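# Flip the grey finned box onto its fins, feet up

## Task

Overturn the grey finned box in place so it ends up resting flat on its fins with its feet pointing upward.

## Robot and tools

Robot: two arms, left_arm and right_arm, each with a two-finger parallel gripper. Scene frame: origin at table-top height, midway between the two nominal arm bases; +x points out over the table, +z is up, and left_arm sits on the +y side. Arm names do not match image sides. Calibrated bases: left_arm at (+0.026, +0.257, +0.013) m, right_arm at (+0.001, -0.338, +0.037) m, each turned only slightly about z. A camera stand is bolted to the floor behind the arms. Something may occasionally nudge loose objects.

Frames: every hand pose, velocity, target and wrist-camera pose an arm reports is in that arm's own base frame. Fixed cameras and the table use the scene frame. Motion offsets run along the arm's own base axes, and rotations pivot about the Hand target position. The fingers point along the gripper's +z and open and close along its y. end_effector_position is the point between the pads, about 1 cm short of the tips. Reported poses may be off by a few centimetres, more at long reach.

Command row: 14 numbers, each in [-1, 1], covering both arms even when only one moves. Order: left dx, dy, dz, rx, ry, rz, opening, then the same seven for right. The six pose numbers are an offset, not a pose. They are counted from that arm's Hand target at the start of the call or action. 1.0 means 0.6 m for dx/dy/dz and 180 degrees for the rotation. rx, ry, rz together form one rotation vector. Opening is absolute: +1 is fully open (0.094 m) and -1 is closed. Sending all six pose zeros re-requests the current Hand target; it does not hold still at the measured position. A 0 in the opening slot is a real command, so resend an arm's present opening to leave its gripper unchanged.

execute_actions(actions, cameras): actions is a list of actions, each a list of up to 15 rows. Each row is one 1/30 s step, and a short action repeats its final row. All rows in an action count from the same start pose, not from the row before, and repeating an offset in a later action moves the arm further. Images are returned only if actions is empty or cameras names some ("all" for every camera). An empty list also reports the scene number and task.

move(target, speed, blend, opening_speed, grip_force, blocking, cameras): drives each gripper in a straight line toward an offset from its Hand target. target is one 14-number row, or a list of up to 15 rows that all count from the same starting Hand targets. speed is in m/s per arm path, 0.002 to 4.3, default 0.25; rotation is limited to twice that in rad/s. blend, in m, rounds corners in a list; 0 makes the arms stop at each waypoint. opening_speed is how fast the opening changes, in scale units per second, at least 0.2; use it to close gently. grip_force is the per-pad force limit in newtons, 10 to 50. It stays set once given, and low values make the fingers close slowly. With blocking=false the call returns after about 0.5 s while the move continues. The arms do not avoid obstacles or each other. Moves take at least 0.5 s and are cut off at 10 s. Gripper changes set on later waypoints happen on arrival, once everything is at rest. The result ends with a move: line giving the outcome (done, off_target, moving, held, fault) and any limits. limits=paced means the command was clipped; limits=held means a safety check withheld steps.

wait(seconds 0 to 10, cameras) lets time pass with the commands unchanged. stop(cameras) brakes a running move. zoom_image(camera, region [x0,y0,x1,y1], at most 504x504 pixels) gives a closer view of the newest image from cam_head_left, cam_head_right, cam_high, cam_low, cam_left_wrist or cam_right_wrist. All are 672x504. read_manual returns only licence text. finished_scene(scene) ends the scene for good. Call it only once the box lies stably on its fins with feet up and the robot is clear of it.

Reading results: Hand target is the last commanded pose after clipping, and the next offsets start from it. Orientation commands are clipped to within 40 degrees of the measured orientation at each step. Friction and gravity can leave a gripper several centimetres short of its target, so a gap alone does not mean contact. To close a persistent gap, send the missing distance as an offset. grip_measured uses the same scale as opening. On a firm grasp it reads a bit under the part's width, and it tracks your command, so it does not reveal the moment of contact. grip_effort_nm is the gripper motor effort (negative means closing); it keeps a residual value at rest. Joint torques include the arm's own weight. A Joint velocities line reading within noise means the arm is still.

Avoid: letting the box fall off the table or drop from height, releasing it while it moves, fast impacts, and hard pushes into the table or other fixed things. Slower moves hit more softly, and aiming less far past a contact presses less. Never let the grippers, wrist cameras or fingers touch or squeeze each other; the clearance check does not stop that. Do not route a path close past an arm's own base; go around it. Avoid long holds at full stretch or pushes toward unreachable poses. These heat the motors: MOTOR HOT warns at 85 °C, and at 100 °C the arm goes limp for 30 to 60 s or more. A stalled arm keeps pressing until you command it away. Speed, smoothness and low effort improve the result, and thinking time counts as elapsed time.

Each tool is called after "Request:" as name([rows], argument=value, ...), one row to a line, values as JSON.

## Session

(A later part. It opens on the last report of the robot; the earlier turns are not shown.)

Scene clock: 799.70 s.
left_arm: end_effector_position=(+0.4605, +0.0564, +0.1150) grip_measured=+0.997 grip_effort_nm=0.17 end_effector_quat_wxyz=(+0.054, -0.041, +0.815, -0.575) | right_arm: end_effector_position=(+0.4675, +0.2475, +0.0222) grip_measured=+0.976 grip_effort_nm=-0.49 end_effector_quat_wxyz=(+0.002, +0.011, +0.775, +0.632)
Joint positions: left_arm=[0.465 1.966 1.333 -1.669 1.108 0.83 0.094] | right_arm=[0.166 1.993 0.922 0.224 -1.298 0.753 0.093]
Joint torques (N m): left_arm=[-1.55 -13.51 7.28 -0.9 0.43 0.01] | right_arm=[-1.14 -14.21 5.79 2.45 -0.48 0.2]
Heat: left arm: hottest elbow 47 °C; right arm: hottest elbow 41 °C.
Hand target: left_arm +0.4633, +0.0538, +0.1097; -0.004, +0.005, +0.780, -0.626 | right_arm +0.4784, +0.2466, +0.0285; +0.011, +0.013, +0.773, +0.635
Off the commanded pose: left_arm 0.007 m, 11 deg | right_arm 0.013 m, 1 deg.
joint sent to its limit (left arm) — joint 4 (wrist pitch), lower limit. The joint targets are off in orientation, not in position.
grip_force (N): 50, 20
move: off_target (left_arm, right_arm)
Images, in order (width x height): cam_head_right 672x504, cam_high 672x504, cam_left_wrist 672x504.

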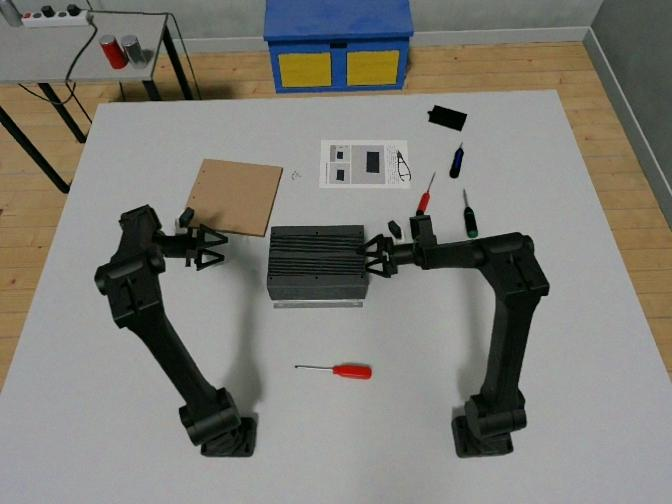

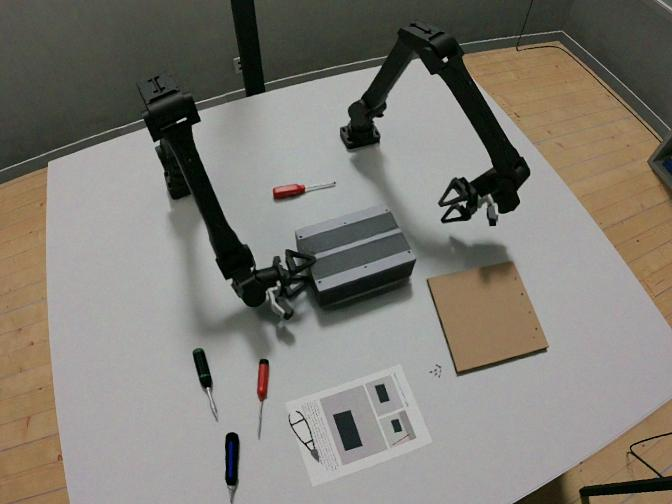

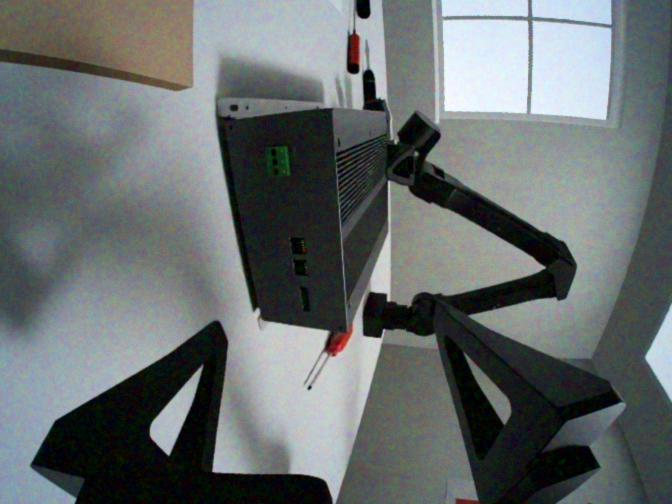

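Request:
move(target=[-0.017,-0.05,-0.083,0,0,0,1, 0,0,0,0,0,0,0.6], speed=0.08, cameras=["cam_head_right","cam_left_wrist"])

Scene clock: 813.30 s.
left_arm: end_effector_position=(+0.4552, +0.0288, +0.0691) grip_measured=+0.997 grip_effort_nm=0.17 end_effector_quat_wxyz=(+0.029, -0.010, +0.803, -0.596) | right_arm: end_effector_position=(+0.4675, +0.2475, +0.0222) grip_measured=+0.976 grip_effort_nm=-0.49 end_effector_quat_wxyz=(+0.002, +0.011, +0.775, +0.632)
Joint positions: left_arm=[0.414 2.073 1.317 -1.669 1.116 0.944 0.094] | right_arm=[0.166 1.993 0.922 0.224 -1.298 0.753 0.093]
Joint torques (N m): left_arm=[-1.49 -13.51 5.35 -1.05 0.58 0.01] | right_arm=[-1.08 -14.62 5.7 2.47 -0.47 0.19]
Heat: left arm: hottest elbow 46 °C; right arm: hottest elbow 40 °C.
Hand target: left_arm +0.4530, +0.0238, +0.0598; -0.004, +0.005, +0.780, -0.626 | right_arm +0.4784, +0.2466, +0.0285; +0.011, +0.013, +0.773, +0.635
Off the commanded pose: left_arm 0.011 m, 6 deg | right_arm 0.013 m, 1 deg.
joint sent to its limit (left arm) — joint 4 (wrist pitch), lower limit. The joint targets are off in orientation, not in position.
grip_force (N): 50, 20
move: off_target (left_arm, right_arm)
Images, in order (width x height): cam_head_right 672x504, cam_left_wrist 672x504.

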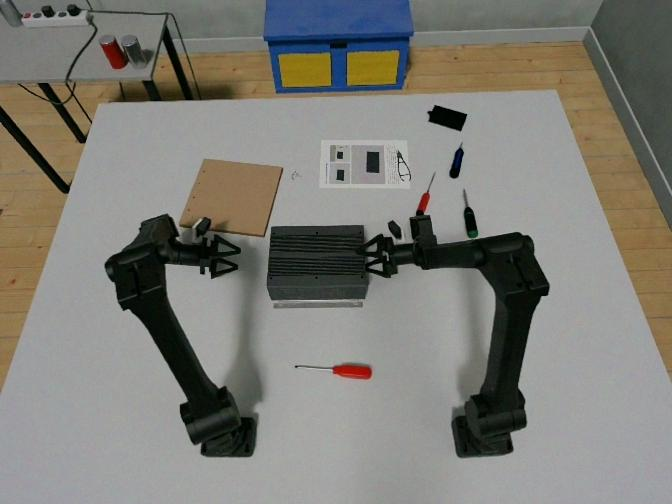

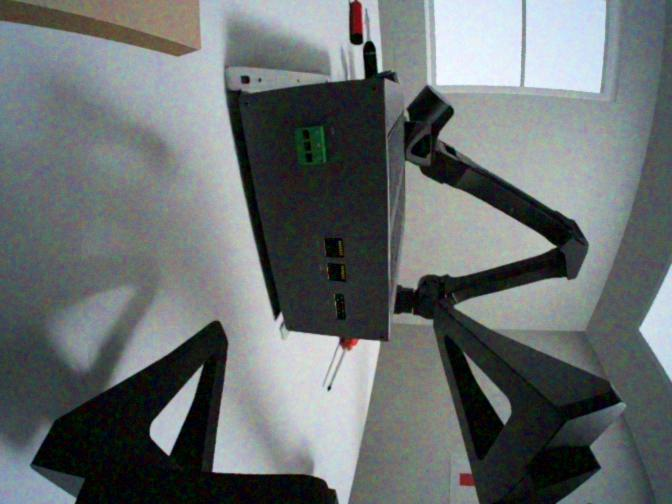

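Request:
move(target=[0,-0.04,-0.023,0,0,0,1, 0,0,0,0,0,0,0.6], speed=0.06, cameras=["cam_left_wrist"])

Scene clock: 819.63 s.
left_arm: end_effector_position=(+0.4562, +0.0047, +0.0562) grip_measured=+0.997 grip_effort_nm=0.17 end_effector_quat_wxyz=(+0.018, +0.002, +0.793, -0.609) | right_arm: end_effector_position=(+0.4675, +0.2475, +0.0222) grip_measured=+0.976 grip_effort_nm=-0.49 end_effector_quat_wxyz=(+0.002, +0.011, +0.775, +0.632)
Joint positions: left_arm=[0.366 2.11 1.312 -1.669 1.146 0.973 0.094] | right_arm=[0.166 1.993 0.922 0.224 -1.298 0.753 0.093]
Joint torques (N m): left_arm=[-1.38 -13.63 4.98 -1.11 0.57 0.01] | right_arm=[-0.67 -14.39 5.65 2.26 -0.48 0.21]
Heat: left arm: hottest elbow 45 °C; right arm: hottest elbow 39 °C.
Hand target: left_arm +0.4531, -0.0002, +0.0460; -0.004, +0.005, +0.780, -0.626 | right_arm +0.4784, +0.2466, +0.0285; +0.011, +0.013, +0.773, +0.635
Off the commanded pose: left_arm 0.012 m, 4 deg | right_arm 0.013 m, 1 deg.
joint sent to its limit (left arm) — joint 4 (wrist pitch), lower limit. The joint targets still meet the commanded pose.
grip_force (N): 50, 20
move: off_target (left_arm, right_arm)
Images, in order (width x height): cam_left_wrist 672x504.

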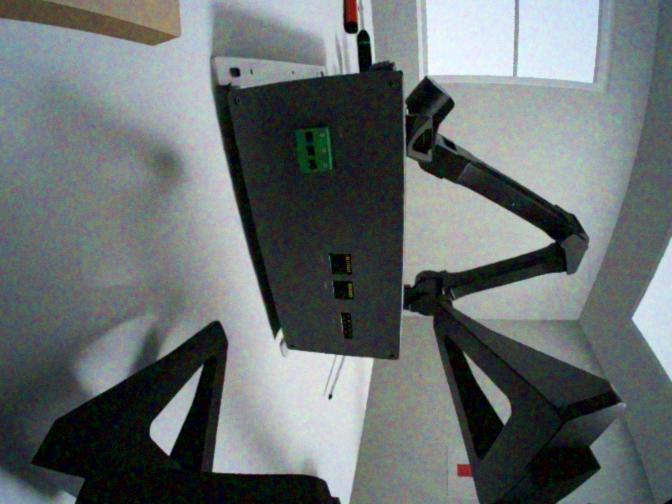

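Request:
move(target=[0.008,-0.055,-0.018,0,0,0,1, 0,0,0,0,0,0,0.6], speed=0.05, cameras=["cam_left_wrist"])

Scene clock: 831.37 s.
left_arm: end_effector_position=(+0.4598, -0.0289, +0.0482) grip_measured=+0.997 grip_effort_nm=0.17 end_effector_quat_wxyz=(+0.007, +0.011, +0.782, -0.623) | right_arm: end_effector_position=(+0.4675, +0.2475, +0.0222) grip_measured=+0.976 grip_effort_nm=-0.49 end_effector_quat_wxyz=(+0.002, +0.011, +0.775, +0.632)
Joint positions: left_arm=[0.298 2.136 1.306 -1.654 1.197 0.973 0.094] | right_arm=[0.166 1.993 0.922 0.224 -1.298 0.753 0.093]
Joint torques (N m): left_arm=[-1.44 -13.51 4.85 -0.28 0.56 -0.16] | right_arm=[-0.32 -14.74 5.85 2.45 -0.51 0.19]
Heat: left arm: hottest elbow 45 °C; right arm: hottest elbow 39 °C.
Hand target: left_arm +0.4577, -0.0332, +0.0352; -0.004, +0.005, +0.780, -0.626 | right_arm +0.4784, +0.2466, +0.0285; +0.011, +0.013, +0.773, +0.635
Off the commanded pose: left_arm 0.014 m, 1 deg | right_arm 0.013 m, 1 deg.
grip_force (N): 50, 20
move: off_target (left_arm, right_arm)
Images, in order (width x height): cam_left_wrist 672x504.

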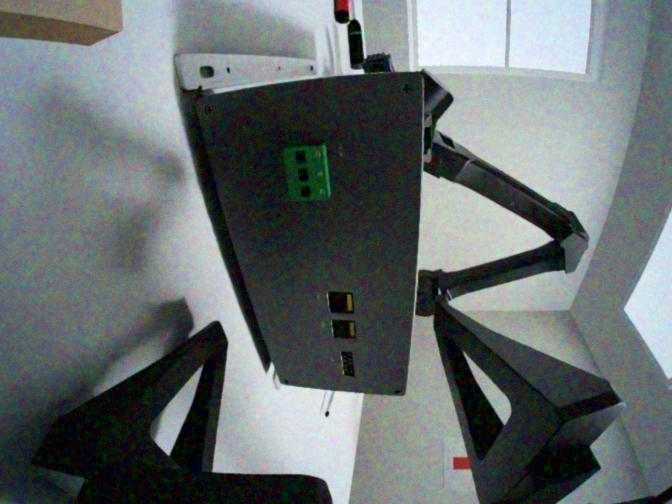

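Request:
move(target=[0.002,-0.028,-0.010,0,0,0,1, 0,0,0,0,0,0,0.6], speed=0.04, cameras=["cam_left_wrist"])

Scene clock: 839.23 s.
left_arm: end_effector_position=(+0.4625, -0.0438, +0.0419) grip_measured=+0.997 grip_effort_nm=0.17 end_effector_quat_wxyz=(+0.009, +0.012, +0.781, -0.624) | right_arm: end_effector_position=(+0.4675, +0.2475, +0.0222) grip_measured=+0.976 grip_effort_nm=-0.49 end_effector_quat_wxyz=(+0.002, +0.011, +0.775, +0.632)
Joint positions: left_arm=[0.267 2.136 1.291 -1.589 1.224 0.923 0.094] | right_arm=[0.166 1.993 0.922 0.224 -1.298 0.753 0.093]
Joint torques (N m): left_arm=[-1.67 -13.8 4.42 0.01 0.59 -0.26] | right_arm=[-1.44 -14.86 5.94 2.41 -0.52 0.17]
Heat: left arm: hottest elbow 44 °C; right arm: hottest elbow 38 °C.
Hand target: left_arm +0.4590, -0.0500, +0.0292; -0.004, +0.005, +0.780, -0.626 | right_arm +0.4784, +0.2466, +0.0285; +0.011, +0.013, +0.773, +0.635
Off the commanded pose: left_arm 0.015 m, 2 deg | right_arm 0.013 m, 1 deg.
grip_force (N): 50, 20
move: off_target (left_arm, right_arm)
Images, in order (width x height): cam_left_wrist 672x504.

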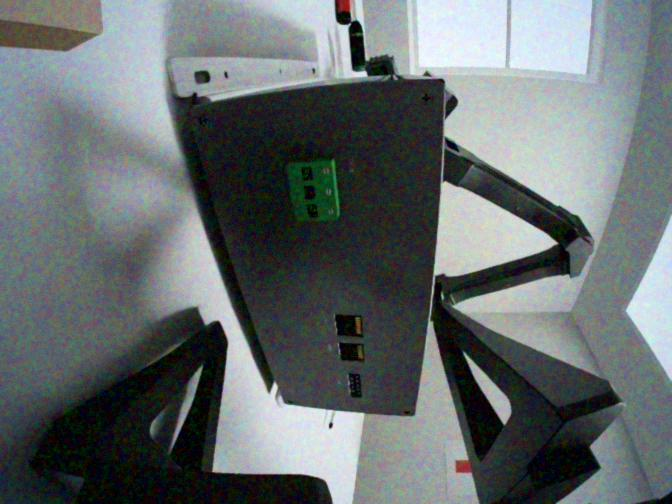

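Request:
move(target=[0.002,0.0,0.012,0,0,0,1, 0,0,0,0,0,0,0.6], speed=0.04)

Request:
move(target=[0,-0.012,-0.006,0,0,0,1, 0,0,0,0,0,0,0.6], speed=0.04, cameras=["cam_left_wrist"])

Scene clock: 846.17 s.
left_arm: end_effector_position=(+0.4626, -0.0438, +0.0420) grip_measured=+0.997 grip_effort_nm=0.17 end_effector_quat_wxyz=(+0.008, +0.011, +0.781, -0.624) | right_arm: end_effector_position=(+0.4675, +0.2475, +0.0222) grip_measured=+0.976 grip_effort_nm=-0.48 end_effector_quat_wxyz=(+0.002, +0.011, +0.775, +0.632)
Joint positions: left_arm=[0.267 2.136 1.291 -1.589 1.225 0.92 0.094] | right_arm=[0.166 1.993 0.922 0.224 -1.298 0.753 0.093]
Joint torques (N m): left_arm=[-1.73 -14.8 4.7 -0.51 0.6 -0.28] | right_arm=[-1.08 -14.51 5.72 2.36 -0.49 0.22]
Heat: left arm: hottest elbow 44 °C; right arm: hottest elbow 38 °C.
Hand target: left_arm +0.4602, -0.0499, +0.0365; -0.004, +0.005, +0.780, -0.626 | right_arm +0.4784, +0.2466, +0.0285; +0.011, +0.013, +0.773, +0.635
Off the commanded pose: left_arm 0.009 m, 2 deg | right_arm 0.013 m, 1 deg.
grip_force (N): 50, 20
move: off_target (right_arm)

Scene clock: 847.23 s.
left_arm: end_effector_position=(+0.4653, -0.0480, +0.0409) grip_measured=+0.997 grip_effort_nm=0.17 end_effector_quat_wxyz=(+0.010, +0.009, +0.781, -0.624) | right_arm: end_effector_position=(+0.4675, +0.2475, +0.0222) grip_measured=+0.976 grip_effort_nm=-0.49 end_effector_quat_wxyz=(+0.002, +0.011, +0.775, +0.632)
Joint positions: left_arm=[0.257 2.135 1.29 -1.564 1.236 0.893 0.094] | right_arm=[0.166 1.993 0.922 0.224 -1.298 0.753 0.093]
Joint torques (N m): left_arm=[-2.14 -14.92 4.01 -0.06 0.61 -0.25] | right_arm=[-1.14 -14.33 5.7 2.48 -0.48 0.19]
Heat: left arm: hottest elbow 44 °C; right arm: hottest elbow 38 °C.
Hand target: left_arm +0.4601, -0.0572, +0.0328; -0.004, +0.005, +0.780, -0.626 | right_arm +0.4784, +0.2466, +0.0285; +0.011, +0.013, +0.773, +0.635
Off the commanded pose: left_arm 0.013 m, 2 deg | right_arm 0.013 m, 1 deg.
grip_force (N): 50, 20
move: off_target (left_arm, right_arm)
Images, in order (width x height): cam_left_wrist 672x504.

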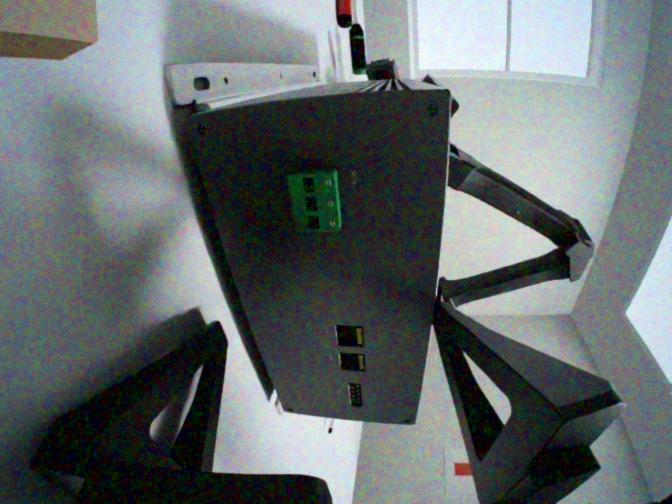

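Request:
move([
  [0,0.02,0.045,0,0,0,1, 0,0,0,0,0,0,0.6],
  [0,0.02,0.012,0,0,0,1, 0,0,0,0,0,0,0.6],
], speed=0.05, cameras=["cam_left_wrist"])

Scene clock: 853.97 s.
left_arm: end_effector_position=(+0.4600, -0.0487, +0.0511) grip_measured=+0.997 grip_effort_nm=0.17 end_effector_quat_wxyz=(-0.005, +0.006, +0.780, -0.626) | right_arm: end_effector_position=(+0.4675, +0.2475, +0.0222) grip_measured=+0.976 grip_effort_nm=-0.49 end_effector_quat_wxyz=(+0.002, +0.011, +0.775, +0.632)
Joint positions: left_arm=[0.257 2.121 1.29 -1.621 1.224 0.911 0.094] | right_arm=[0.166 1.993 0.922 0.224 -1.298 0.753 0.093]
Joint torques (N m): left_arm=[-0.21 -13.74 5.33 -0.28 0.36 0.03] | right_arm=[-1.38 -14.1 5.81 2.39 -0.48 0.22]
Heat: left arm: hottest elbow 44 °C; right arm: hottest elbow 38 °C.
Hand target: left_arm +0.4601, -0.0452, +0.0401; -0.004, +0.005, +0.779, -0.626 | right_arm +0.4784, +0.2466, +0.0285; +0.011, +0.013, +0.773, +0.635
Off the commanded pose: left_arm 0.012 m, 0 deg | right_arm 0.013 m, 1 deg.
grip_force (N): 50, 20
move: off_target (left_arm, right_arm)
Images, in order (width x height): cam_left_wrist 672x504.

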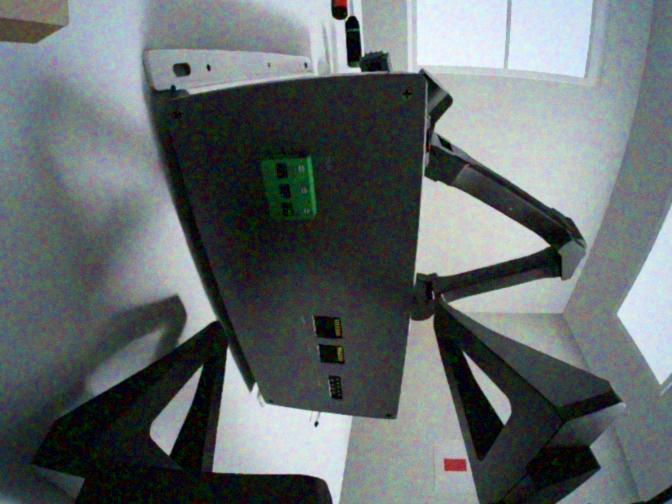

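Request:
move(target=[0,0.005,-0.0115,0,0,0,1, 0,0,0,0,0,0,0.6], speed=0.05, cameras=["cam_left_wrist"])

Scene clock: 858.50 s.
left_arm: end_effector_position=(+0.4586, -0.0472, +0.0447) grip_measured=+0.997 grip_effort_nm=0.17 end_effector_quat_wxyz=(-0.006, +0.006, +0.780, -0.626) | right_arm: end_effector_position=(+0.4675, +0.2475, +0.0222) grip_measured=+0.976 grip_effort_nm=-0.48 end_effector_quat_wxyz=(+0.002, +0.011, +0.775, +0.632)
Joint positions: left_arm=[0.261 2.134 1.29 -1.618 1.219 0.921 0.094] | right_arm=[0.166 1.993 0.922 0.224 -1.298 0.753 0.093]
Joint torques (N m): left_arm=[-0.21 -13.45 5.55 -0.31 0.35 0.03] | right_arm=[-1.67 -14.15 5.68 2.33 -0.5 0.19]
Heat: left arm: hottest elbow 44 °C; right arm: hottest elbow 38 °C.
Hand target: left_arm +0.4601, -0.0421, +0.0331; -0.004, +0.005, +0.780, -0.626 | right_arm +0.4784, +0.2466, +0.0285; +0.011, +0.013, +0.773, +0.635
Off the commanded pose: left_arm 0.013 m, 0 deg | right_arm 0.013 m, 1 deg.
grip_force (N): 50, 20
move: off_target (left_arm, right_arm)
Images, in order (width x height): cam_left_wrist 672x504.

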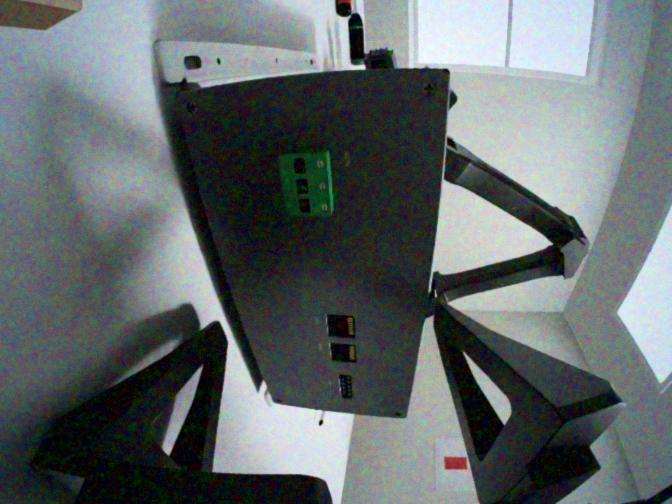

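Request:
move(target=[0.004,-0.03,0.0,0,0,0,1, 0,0,0,0,0,0,0.6], speed=0.04, cameras=["cam_left_wrist"])

Request:
move(target=[0.0,-0.025,0.0,0,0,0,1, 0,0,0,0,0,0,0.6], speed=0.04, cameras=["cam_left_wrist"])

Scene clock: 864.00 s.
left_arm: end_effector_position=(+0.4662, -0.0523, +0.0410) grip_measured=+0.997 grip_effort_nm=0.17 end_effector_quat_wxyz=(+0.007, +0.008, +0.780, -0.625) | right_arm: end_effector_position=(+0.4675, +0.2475, +0.0222) grip_measured=+0.976 grip_effort_nm=-0.48 end_effector_quat_wxyz=(+0.002, +0.011, +0.775, +0.632)
Joint positions: left_arm=[0.248 2.134 1.29 -1.556 1.241 0.878 0.094] | right_arm=[0.166 1.993 0.922 0.224 -1.298 0.753 0.093]
Joint torques (N m): left_arm=[-2.08 -14.74 4.3 0.03 0.61 -0.28] | right_arm=[-0.97 -14.74 5.61 2.51 -0.45 0.15]
Heat: left arm: hottest elbow 43 °C; right arm: hottest elbow 38 °C.
Hand target: left_arm +0.4625, -0.0602, +0.0331; -0.004, +0.005, +0.780, -0.626 | right_arm +0.4784, +0.2466, +0.0285; +0.011, +0.013, +0.773, +0.635
Off the commanded pose: left_arm 0.012 m, 1 deg | right_arm 0.013 m, 1 deg.
grip_force (N): 50, 20
move: off_target (left_arm, right_arm)
Images, in order (width x height): cam_left_wrist 672x504.

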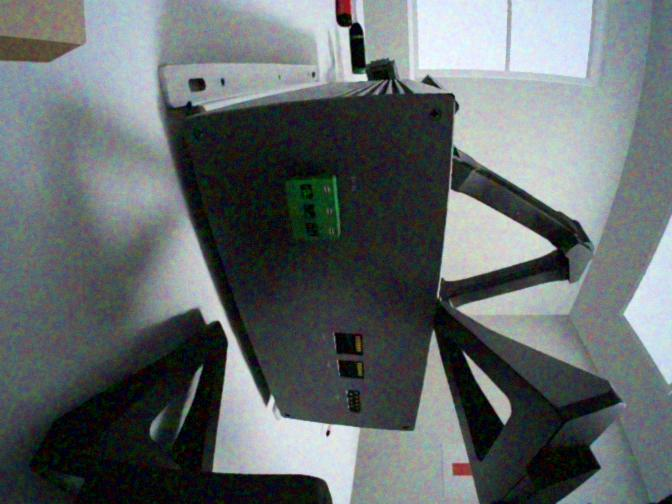

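Scene clock: 865.10 s.
left_arm: end_effector_position=(+0.4675, -0.0684, +0.0413) grip_measured=+0.997 grip_effort_nm=0.17 end_effector_quat_wxyz=(+0.007, +0.007, +0.779, -0.627) | right_arm: end_effector_position=(+0.4675, +0.2475, +0.0222) grip_measured=+0.976 grip_effort_nm=-0.49 end_effector_quat_wxyz=(+0.002, +0.011, +0.775, +0.632)
Joint positions: left_arm=[0.215 2.118 1.269 -1.488 1.27 0.81 0.094] | right_arm=[0.166 1.993 0.922 0.224 -1.298 0.753 0.093]
Joint torques (N m): left_arm=[-1.9 -14.86 4.21 0.17 0.42 -0.27] | right_arm=[-1.55 -14.39 5.46 2.48 -0.51 0.22]
Heat: left arm: hottest elbow 43 °C; right arm: hottest elbow 38 °C.
Hand target: left_arm +0.4626, -0.0752, +0.0332; -0.004, +0.005, +0.780, -0.626 | right_arm +0.4784, +0.2466, +0.0285; +0.011, +0.013, +0.773, +0.635
Off the commanded pose: left_arm 0.012 m, 1 deg | right_arm 0.013 m, 1 deg.
grip_force (N): 50, 20
move: off_target (left_arm, right_arm)
Images, in order (width x height): cam_left_wrist 672x504.

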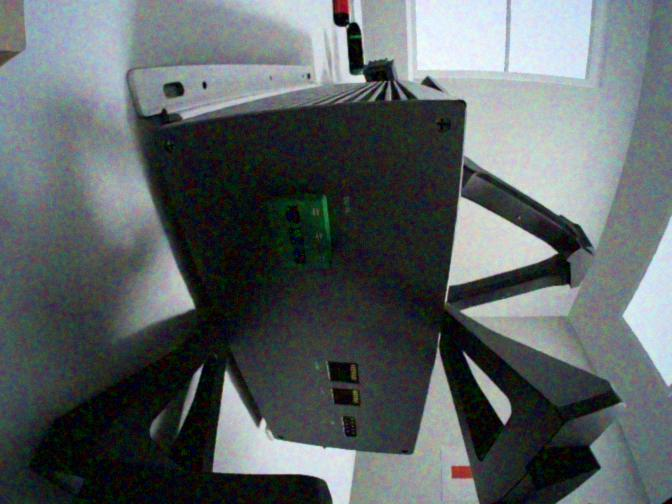

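Request:
move(target=[0.0,-0.02,0.004,0,0,0,1, 0,0,0,0,0,0,0.6], speed=0.04, cameras=["cam_left_wrist"])

Request:
move(target=[0.0,-0.02,0.002,0,0,0,1, 0,0,0,0,0,0,0.6], speed=0.04, cameras=["cam_left_wrist"])

Scene clock: 873.47 s.
left_arm: end_effector_position=(+0.4682, -0.0717, +0.0411) grip_measured=+0.997 grip_effort_nm=0.17 end_effector_quat_wxyz=(+0.011, +0.002, +0.780, -0.625) | right_arm: end_effector_position=(+0.4675, +0.2475, +0.0222) grip_measured=+0.976 grip_effort_nm=-0.49 end_effector_quat_wxyz=(+0.002, +0.011, +0.775, +0.632)
Joint positions: left_arm=[0.209 2.102 1.251 -1.428 1.28 0.751 0.094] | right_arm=[0.166 1.993 0.922 0.224 -1.298 0.753 0.093]
Joint torques (N m): left_arm=[-3.37 -15.09 4.18 0.16 0.69 -0.26] | right_arm=[-0.73 -14.45 5.63 2.39 -0.52 0.17]
Heat: left arm: hottest elbow 43 °C; right arm: hottest elbow 37 °C.
Hand target: left_arm +0.4626, -0.0871, +0.0356; -0.004, +0.005, +0.780, -0.626 | right_arm +0.4784, +0.2466, +0.0285; +0.011, +0.013, +0.773, +0.635
Off the commanded pose: left_arm 0.017 m, 2 deg | right_arm 0.013 m, 1 deg.
grip_force (N): 50, 20
move: off_target (left_arm, right_arm)
Images, in order (width x height): cam_left_wrist 672x504.

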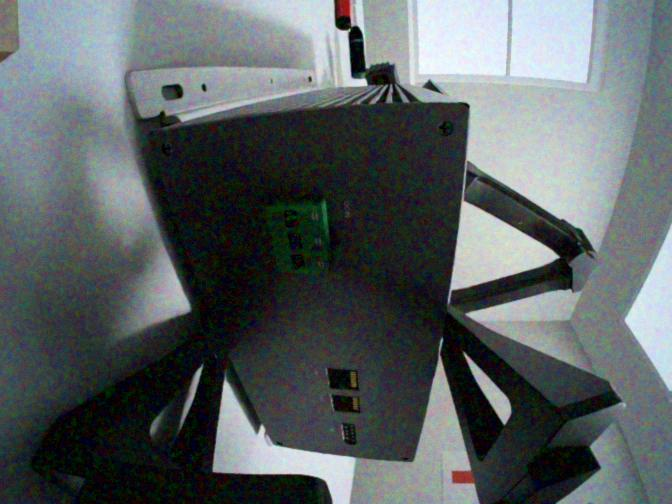

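Scene clock: 874.53 s.
left_arm: end_effector_position=(+0.4688, -0.0731, +0.0410) grip_measured=+0.998 grip_effort_nm=0.14 end_effector_quat_wxyz=(+0.017, -0.005, +0.781, -0.624) | right_arm: end_effector_position=(+0.4675, +0.2475, +0.0222) grip_measured=+0.976 grip_effort_nm=-0.48 end_effector_quat_wxyz=(+0.002, +0.011, +0.775, +0.632)
Joint positions: left_arm=[0.206 2.086 1.229 -1.364 1.291 0.689 0.094] | right_arm=[0.166 1.993 0.922 0.224 -1.298 0.753 0.093]
Joint torques (N m): left_arm=[-5.19 -14.92 4.37 0.17 0.86 -0.3] | right_arm=[-0.91 -14.97 5.61 2.66 -0.48 0.18]
Heat: left arm: hottest elbow 43 °C; right arm: hottest elbow 37 °C.
Hand target: left_arm +0.4626, -0.0992, +0.0367; -0.004, +0.005, +0.780, -0.626 | right_arm +0.4784, +0.2466, +0.0285; +0.011, +0.013, +0.773, +0.635
Off the commanded pose: left_arm 0.027 m, 3 deg | right_arm 0.013 m, 1 deg.
grip_force (N): 50, 20
move: off_target (left_arm, right_arm)
Images, in order (width x height): cam_left_wrist 672x504.

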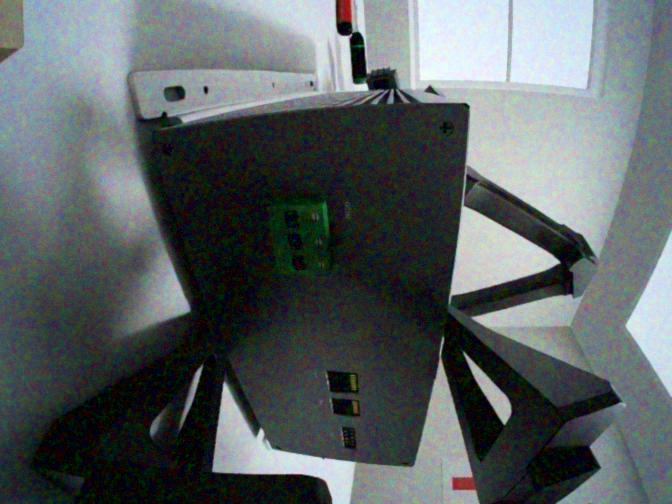

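Request:
move(target=[0,0,0,0,0,0,0.6, 0,0,0,0,0,0,0.6], grip_force=[20,20])

Scene clock: 878.87 s.
left_arm: end_effector_position=(+0.4689, -0.0732, +0.0410) grip_measured=+0.976 grip_effort_nm=-0.45 end_effector_quat_wxyz=(+0.018, -0.006, +0.781, -0.625) | right_arm: end_effector_position=(+0.4675, +0.2475, +0.0222) grip_measured=+0.976 grip_effort_nm=-0.49 end_effector_quat_wxyz=(+0.002, +0.011, +0.775, +0.632)
Joint positions: left_arm=[0.206 2.085 1.228 -1.361 1.293 0.687 0.093] | right_arm=[0.166 1.993 0.922 0.224 -1.298 0.753 0.093]
Joint torques (N m): left_arm=[-5.3 -14.97 4.37 0.27 0.77 -0.3] | right_arm=[-1.61 -14.68 5.64 2.41 -0.46 0.21]
Heat: left arm: hottest elbow 43 °C; right arm: hottest elbow 37 °C.
Hand target: left_arm +0.4626, -0.0992, +0.0368; -0.004, +0.005, +0.780, -0.626 | right_arm +0.4784, +0.2466, +0.0285; +0.011, +0.013, +0.773, +0.635
Off the commanded pose: left_arm 0.027 m, 3 deg | right_arm 0.013 m, 1 deg.
grip_force (N): 20, 20
move: off_target (left_arm, right_arm)

Request:
move(target=[0,0.0,0.257,0,0,0,0.6, 0,0.03,0.24,0,0,0,0.6], speed=0.04, cameras=["cam_high","cam_left_wrist","cam_right_wrist"])

Scene clock: 901.50 s.
left_arm: end_effector_position=(+0.4439, -0.0807, +0.1244) grip_measured=+0.975 grip_effort_nm=-0.45 end_effector_quat_wxyz=(-0.039, -0.044, +0.776, -0.629) | right_arm: end_effector_position=(+0.4545, +0.2428, +0.1072) grip_measured=+0.976 grip_effort_nm=-0.49 end_effector_quat_wxyz=(-0.025, +0.059, +0.782, +0.620)
Joint positions: left_arm=[0.2 1.922 1.211 -1.627 1.28 0.671 0.093] | right_arm=[0.164 1.748 0.897 -0.027 -1.267 0.832 0.093]
Joint torques (N m): left_arm=[-4.72 -22.24 11.4 -2.56 1.36 -0.14] | right_arm=[2.61 -20.42 11.49 1.65 -0.86 0.28]
Heat: left arm: hottest elbow 42 °C; right arm: hottest elbow 38 °C.
Hand target: left_arm +0.4626, -0.0992, +0.1909; -0.004, +0.005, +0.780, -0.626 | right_arm +0.4784, +0.2646, +0.1724; +0.011, +0.013, +0.773, +0.635
Off the commanded pose: left_arm 0.072 m, 7 deg | right_arm 0.073 m, 7 deg.
joint sent to its limit (left arm) — joint 4 (wrist pitch), lower limit. The joint targets are off in position, not in orientation.
grip_force (N): 20, 20
move: off_target (left_arm, right_arm)
Images, in order (width x height): cam_high 672x504, cam_left_wrist 672x504, cam_right_wrist 672x504.

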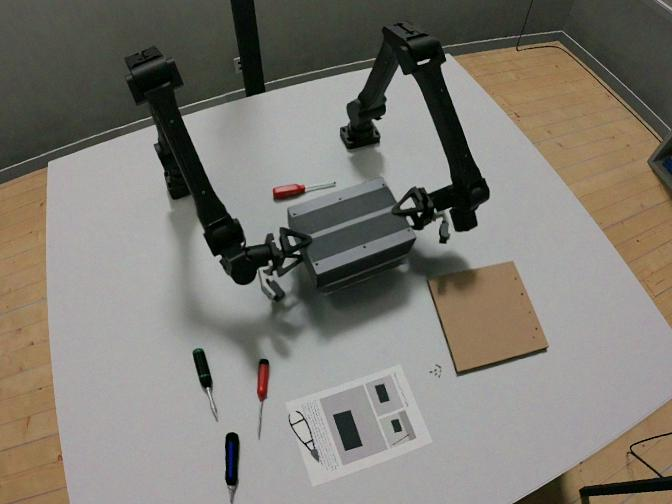

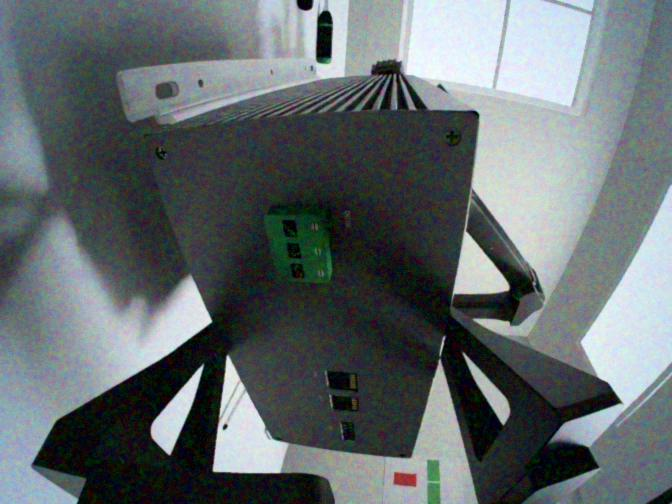

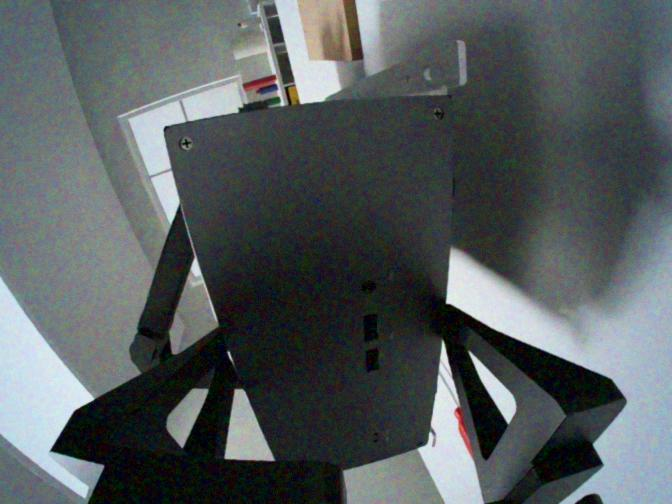

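Request:
move(target=[0,0.0,0.03,0,-0.2,0,0.6, 0,0.0,0.03,0,-0.2,0,0.6], speed=0.15, grip_force=[50,50], cameras=["cam_high","cam_left_wrist","cam_right_wrist"])

Scene clock: 914.53 s.
left_arm: end_effector_position=(+0.4579, -0.0808, +0.1492) grip_measured=+0.933 grip_effort_nm=-1.01 end_effector_quat_wxyz=(+0.193, +0.149, +0.762, -0.600) | right_arm: end_effector_position=(+0.4613, +0.2414, +0.1278) grip_measured=+0.942 grip_effort_nm=-1.04 end_effector_quat_wxyz=(+0.196, -0.135, +0.757, +0.608)
Joint positions: left_arm=[0.2 1.788 1.137 -1.291 1.348 0.884 0.091] | right_arm=[0.164 1.709 0.819 0.325 -1.222 0.546 0.091]
Joint torques (N m): left_arm=[-4.19 -21.36 8.9 -0.21 2.23 -0.02] | right_arm=[1.67 -18.96 9.91 3.62 0.43 0.19]
Heat: left arm: hottest elbow 45 °C; right arm: hottest elbow 41 °C.
Hand target: left_arm +0.4626, -0.0992, +0.2089; +0.237, +0.199, +0.743, -0.594 | right_arm +0.4783, +0.2646, +0.1904; +0.249, -0.184, +0.731, +0.607
Off the commanded pose: left_arm 0.063 m, 8 deg | right_arm 0.069 m, 9 deg.
move: off_target (left_arm, right_arm)
Images, in order (width x height): cam_high 672x504, cam_left_wrist 672x504, cam_right_wrist 672x504.

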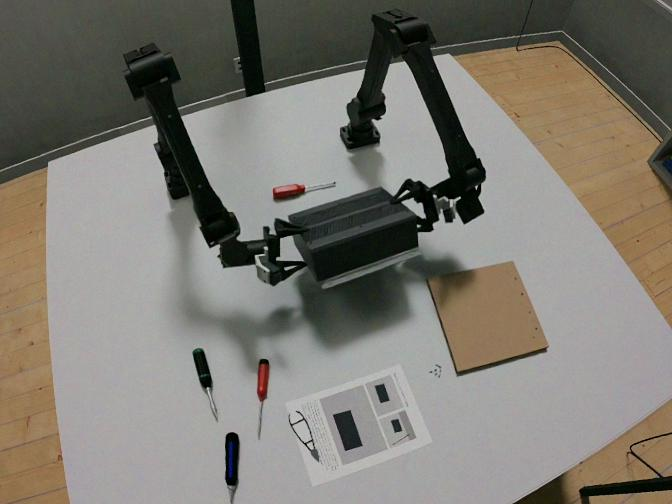

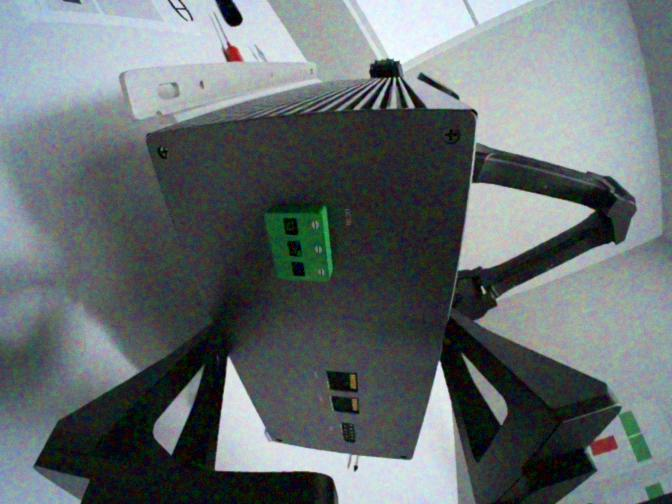

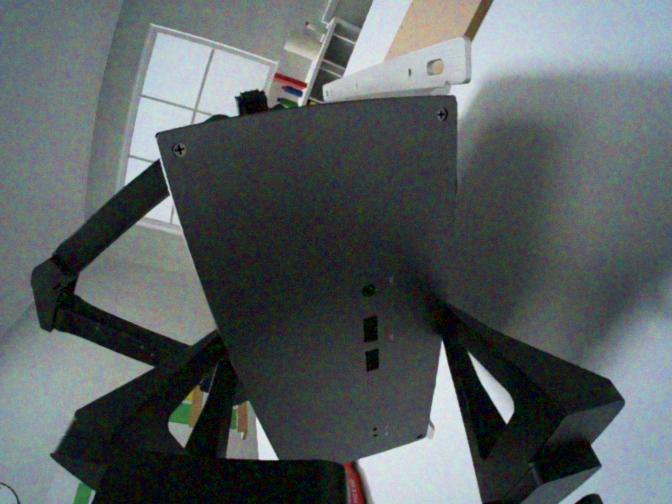

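Request:
move(target=[0,0.0,0.0,0,-0.33,0,0.6, 0,0.0,0.0,0,-0.33,0,0.6], speed=0.2, cameras=["cam_high","cam_left_wrist","cam_right_wrist"])

Scene clock: 922.67 s.
left_arm: end_effector_position=(+0.4634, -0.0810, +0.1500) grip_measured=+0.934 grip_effort_nm=-1.01 end_effector_quat_wxyz=(+0.529, +0.438, +0.585, -0.431) | right_arm: end_effector_position=(+0.4622, +0.2409, +0.1236) grip_measured=+0.943 grip_effort_nm=-1.04 end_effector_quat_wxyz=(+0.528, -0.425, +0.578, +0.453)
Joint positions: left_arm=[0.206 1.672 0.873 -0.26 1.491 1.016 0.091] | right_arm=[0.169 1.837 0.722 1.038 -1.173 0.004 0.091]
Joint torques (N m): left_arm=[-3.72 -18.55 8.69 2.15 3.25 -0.21] | right_arm=[2.37 -18.2 9.11 4.72 -0.02 0.3]
Heat: left arm: hottest elbow 45 °C; right arm: hottest elbow 41 °C.
Hand target: left_arm +0.4626, -0.0992, +0.2088; +0.574, +0.467, +0.527, -0.418 | right_arm +0.4784, +0.2645, +0.1905; +0.579, -0.461, +0.512, +0.436
Off the commanded pose: left_arm 0.062 m, 9 deg | right_arm 0.073 m, 11 deg.
joint sent to its limit (left arm) — joint 5 (wrist yaw), upper limit. The joint targets are off in position, not in orientation.
move: off_target (left_arm, right_arm)
Images, in order (width x height): cam_high 672x504, cam_left_wrist 672x504, cam_right_wrist 672x504.

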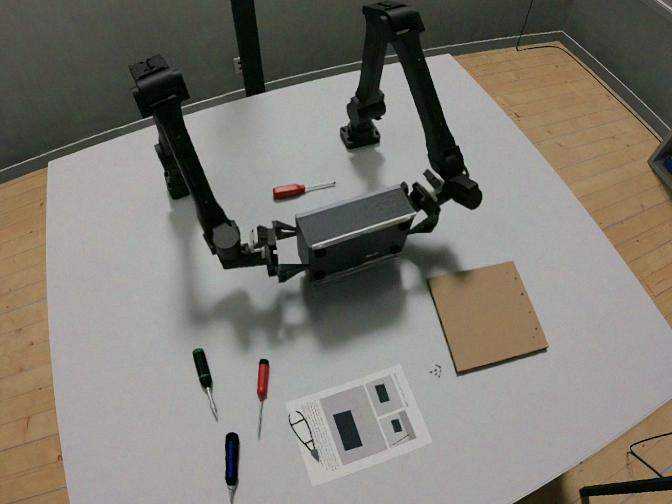

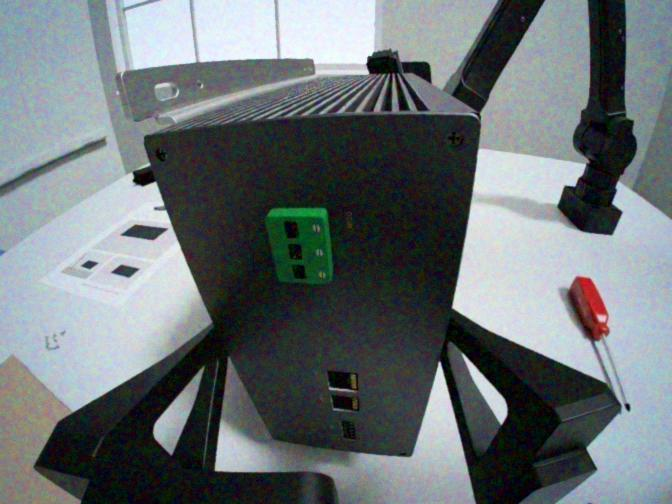

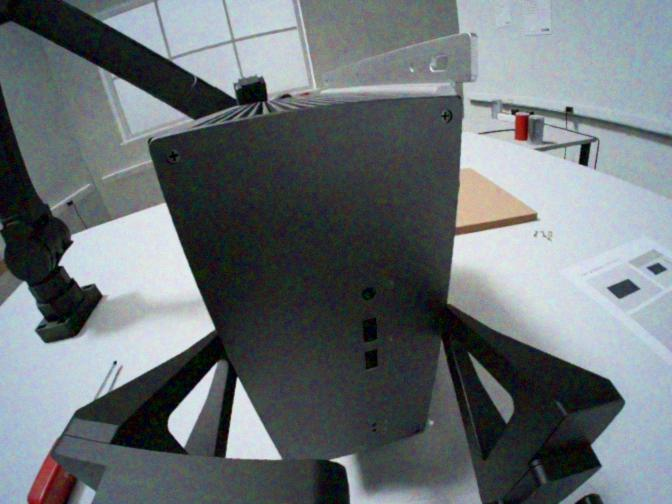

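Request:
move(target="[0,0.01,-0.10,0,-0.06,0,0.6, 0,-0.01,-0.11,0,-0.06,0,0.6],[0,0.01,-0.167,0,-0.06,0,0.6, 0,-0.01,-0.18,0,-0.06,0,0.6]", speed=0.05, cameras=["cam_high","cam_left_wrist","cam_right_wrist","cam_low"])


Request:
move([
  [0,0.01,-0.10,0,-0.06,0,0.6, 0,-0.01,-0.11,0,-0.06,0,0.6],
  [0,0.01,-0.167,0,-0.06,0,0.6, 0,-0.01,-0.18,0,-0.06,0,0.6],
], speed=0.05, blend=[0.01,0], cameras=["cam_high","cam_left_wrist","cam_right_wrist","cam_low"])

Scene clock: 937.87 s.
left_arm: end_effector_position=(+0.4670, -0.0789, +0.1009) grip_measured=+0.934 grip_effort_nm=-1.01 end_effector_quat_wxyz=(+0.594, +0.502, +0.516, -0.359) | right_arm: end_effector_position=(+0.4652, +0.2420, +0.0721) grip_measured=+0.943 grip_effort_nm=-1.04 end_effector_quat_wxyz=(+0.610, -0.479, +0.489, +0.399)
Joint positions: left_arm=[0.209 1.814 0.781 0.358 1.512 0.902 0.091] | right_arm=[0.169 2.108 0.766 1.506 -1.181 -0.044 0.091]
Joint torques (N m): left_arm=[-3.14 -11.81 5.91 2.78 2.32 0.01] | right_arm=[0.97 -12.45 7.17 2.24 -0.23 -0.17]
Heat: left arm: hottest elbow 45 °C; right arm: hottest elbow 40 °C.
Hand target: left_arm +0.4627, -0.0932, +0.1088; +0.621, +0.504, +0.471, -0.372 | right_arm +0.4784, +0.2584, +0.0824; +0.624, -0.500, +0.455, +0.391
Off the commanded pose: left_arm 0.017 m, 6 deg | right_arm 0.024 m, 5 deg.
joint sent to its limit (left arm) — joint 5 (wrist yaw), upper limit. The joint targets are off in orientation, not in position.
move: off_target (left_arm, right_arm)
Images, in order (width x height): cam_high 672x504, cam_low 672x504, cam_left_wrist 672x504, cam_right_wrist 672x504.

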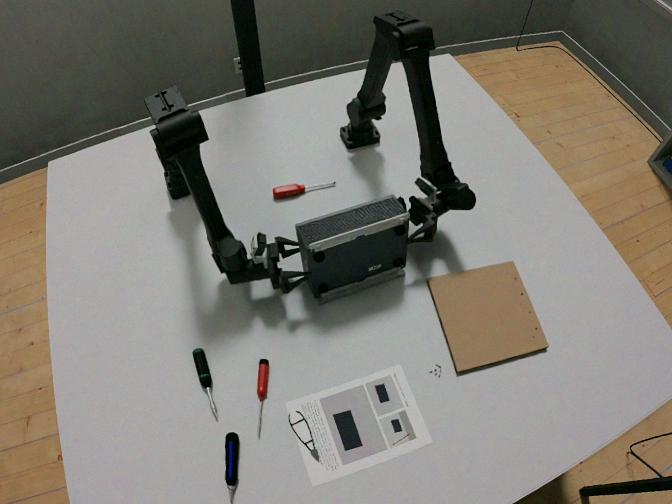

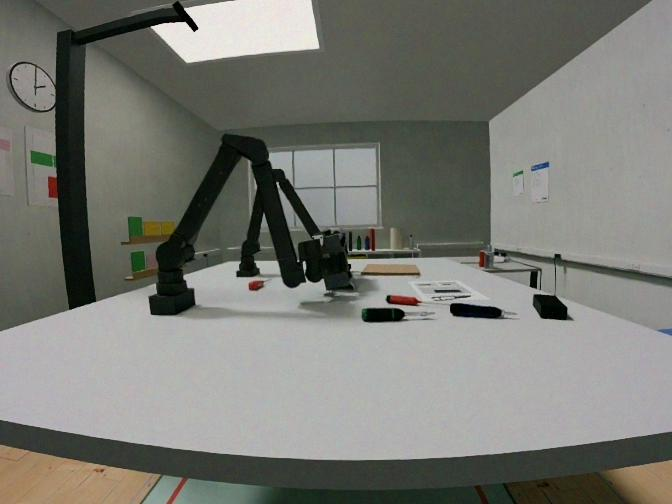

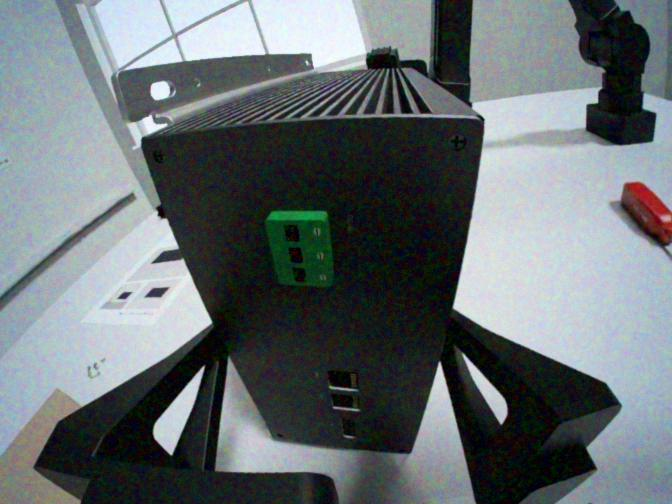

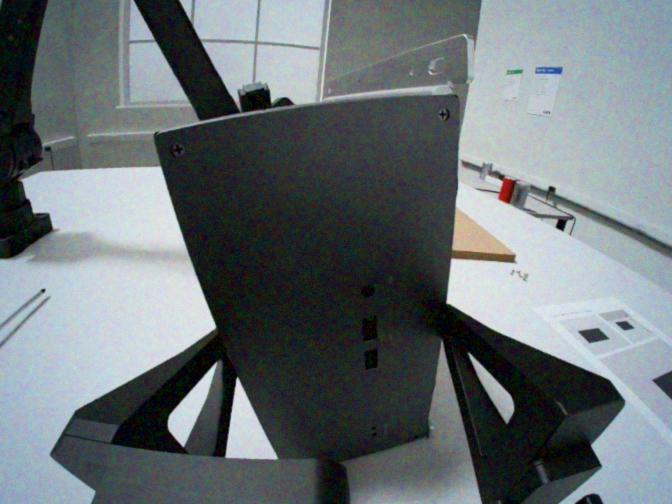

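Request:
zoom_image(camera="cam_low", region=[270, 220, 390, 310])

Scaled by 4.200.

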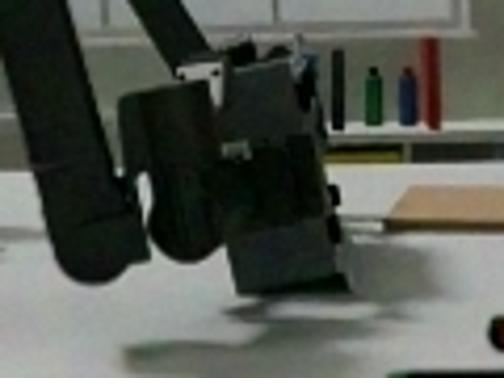

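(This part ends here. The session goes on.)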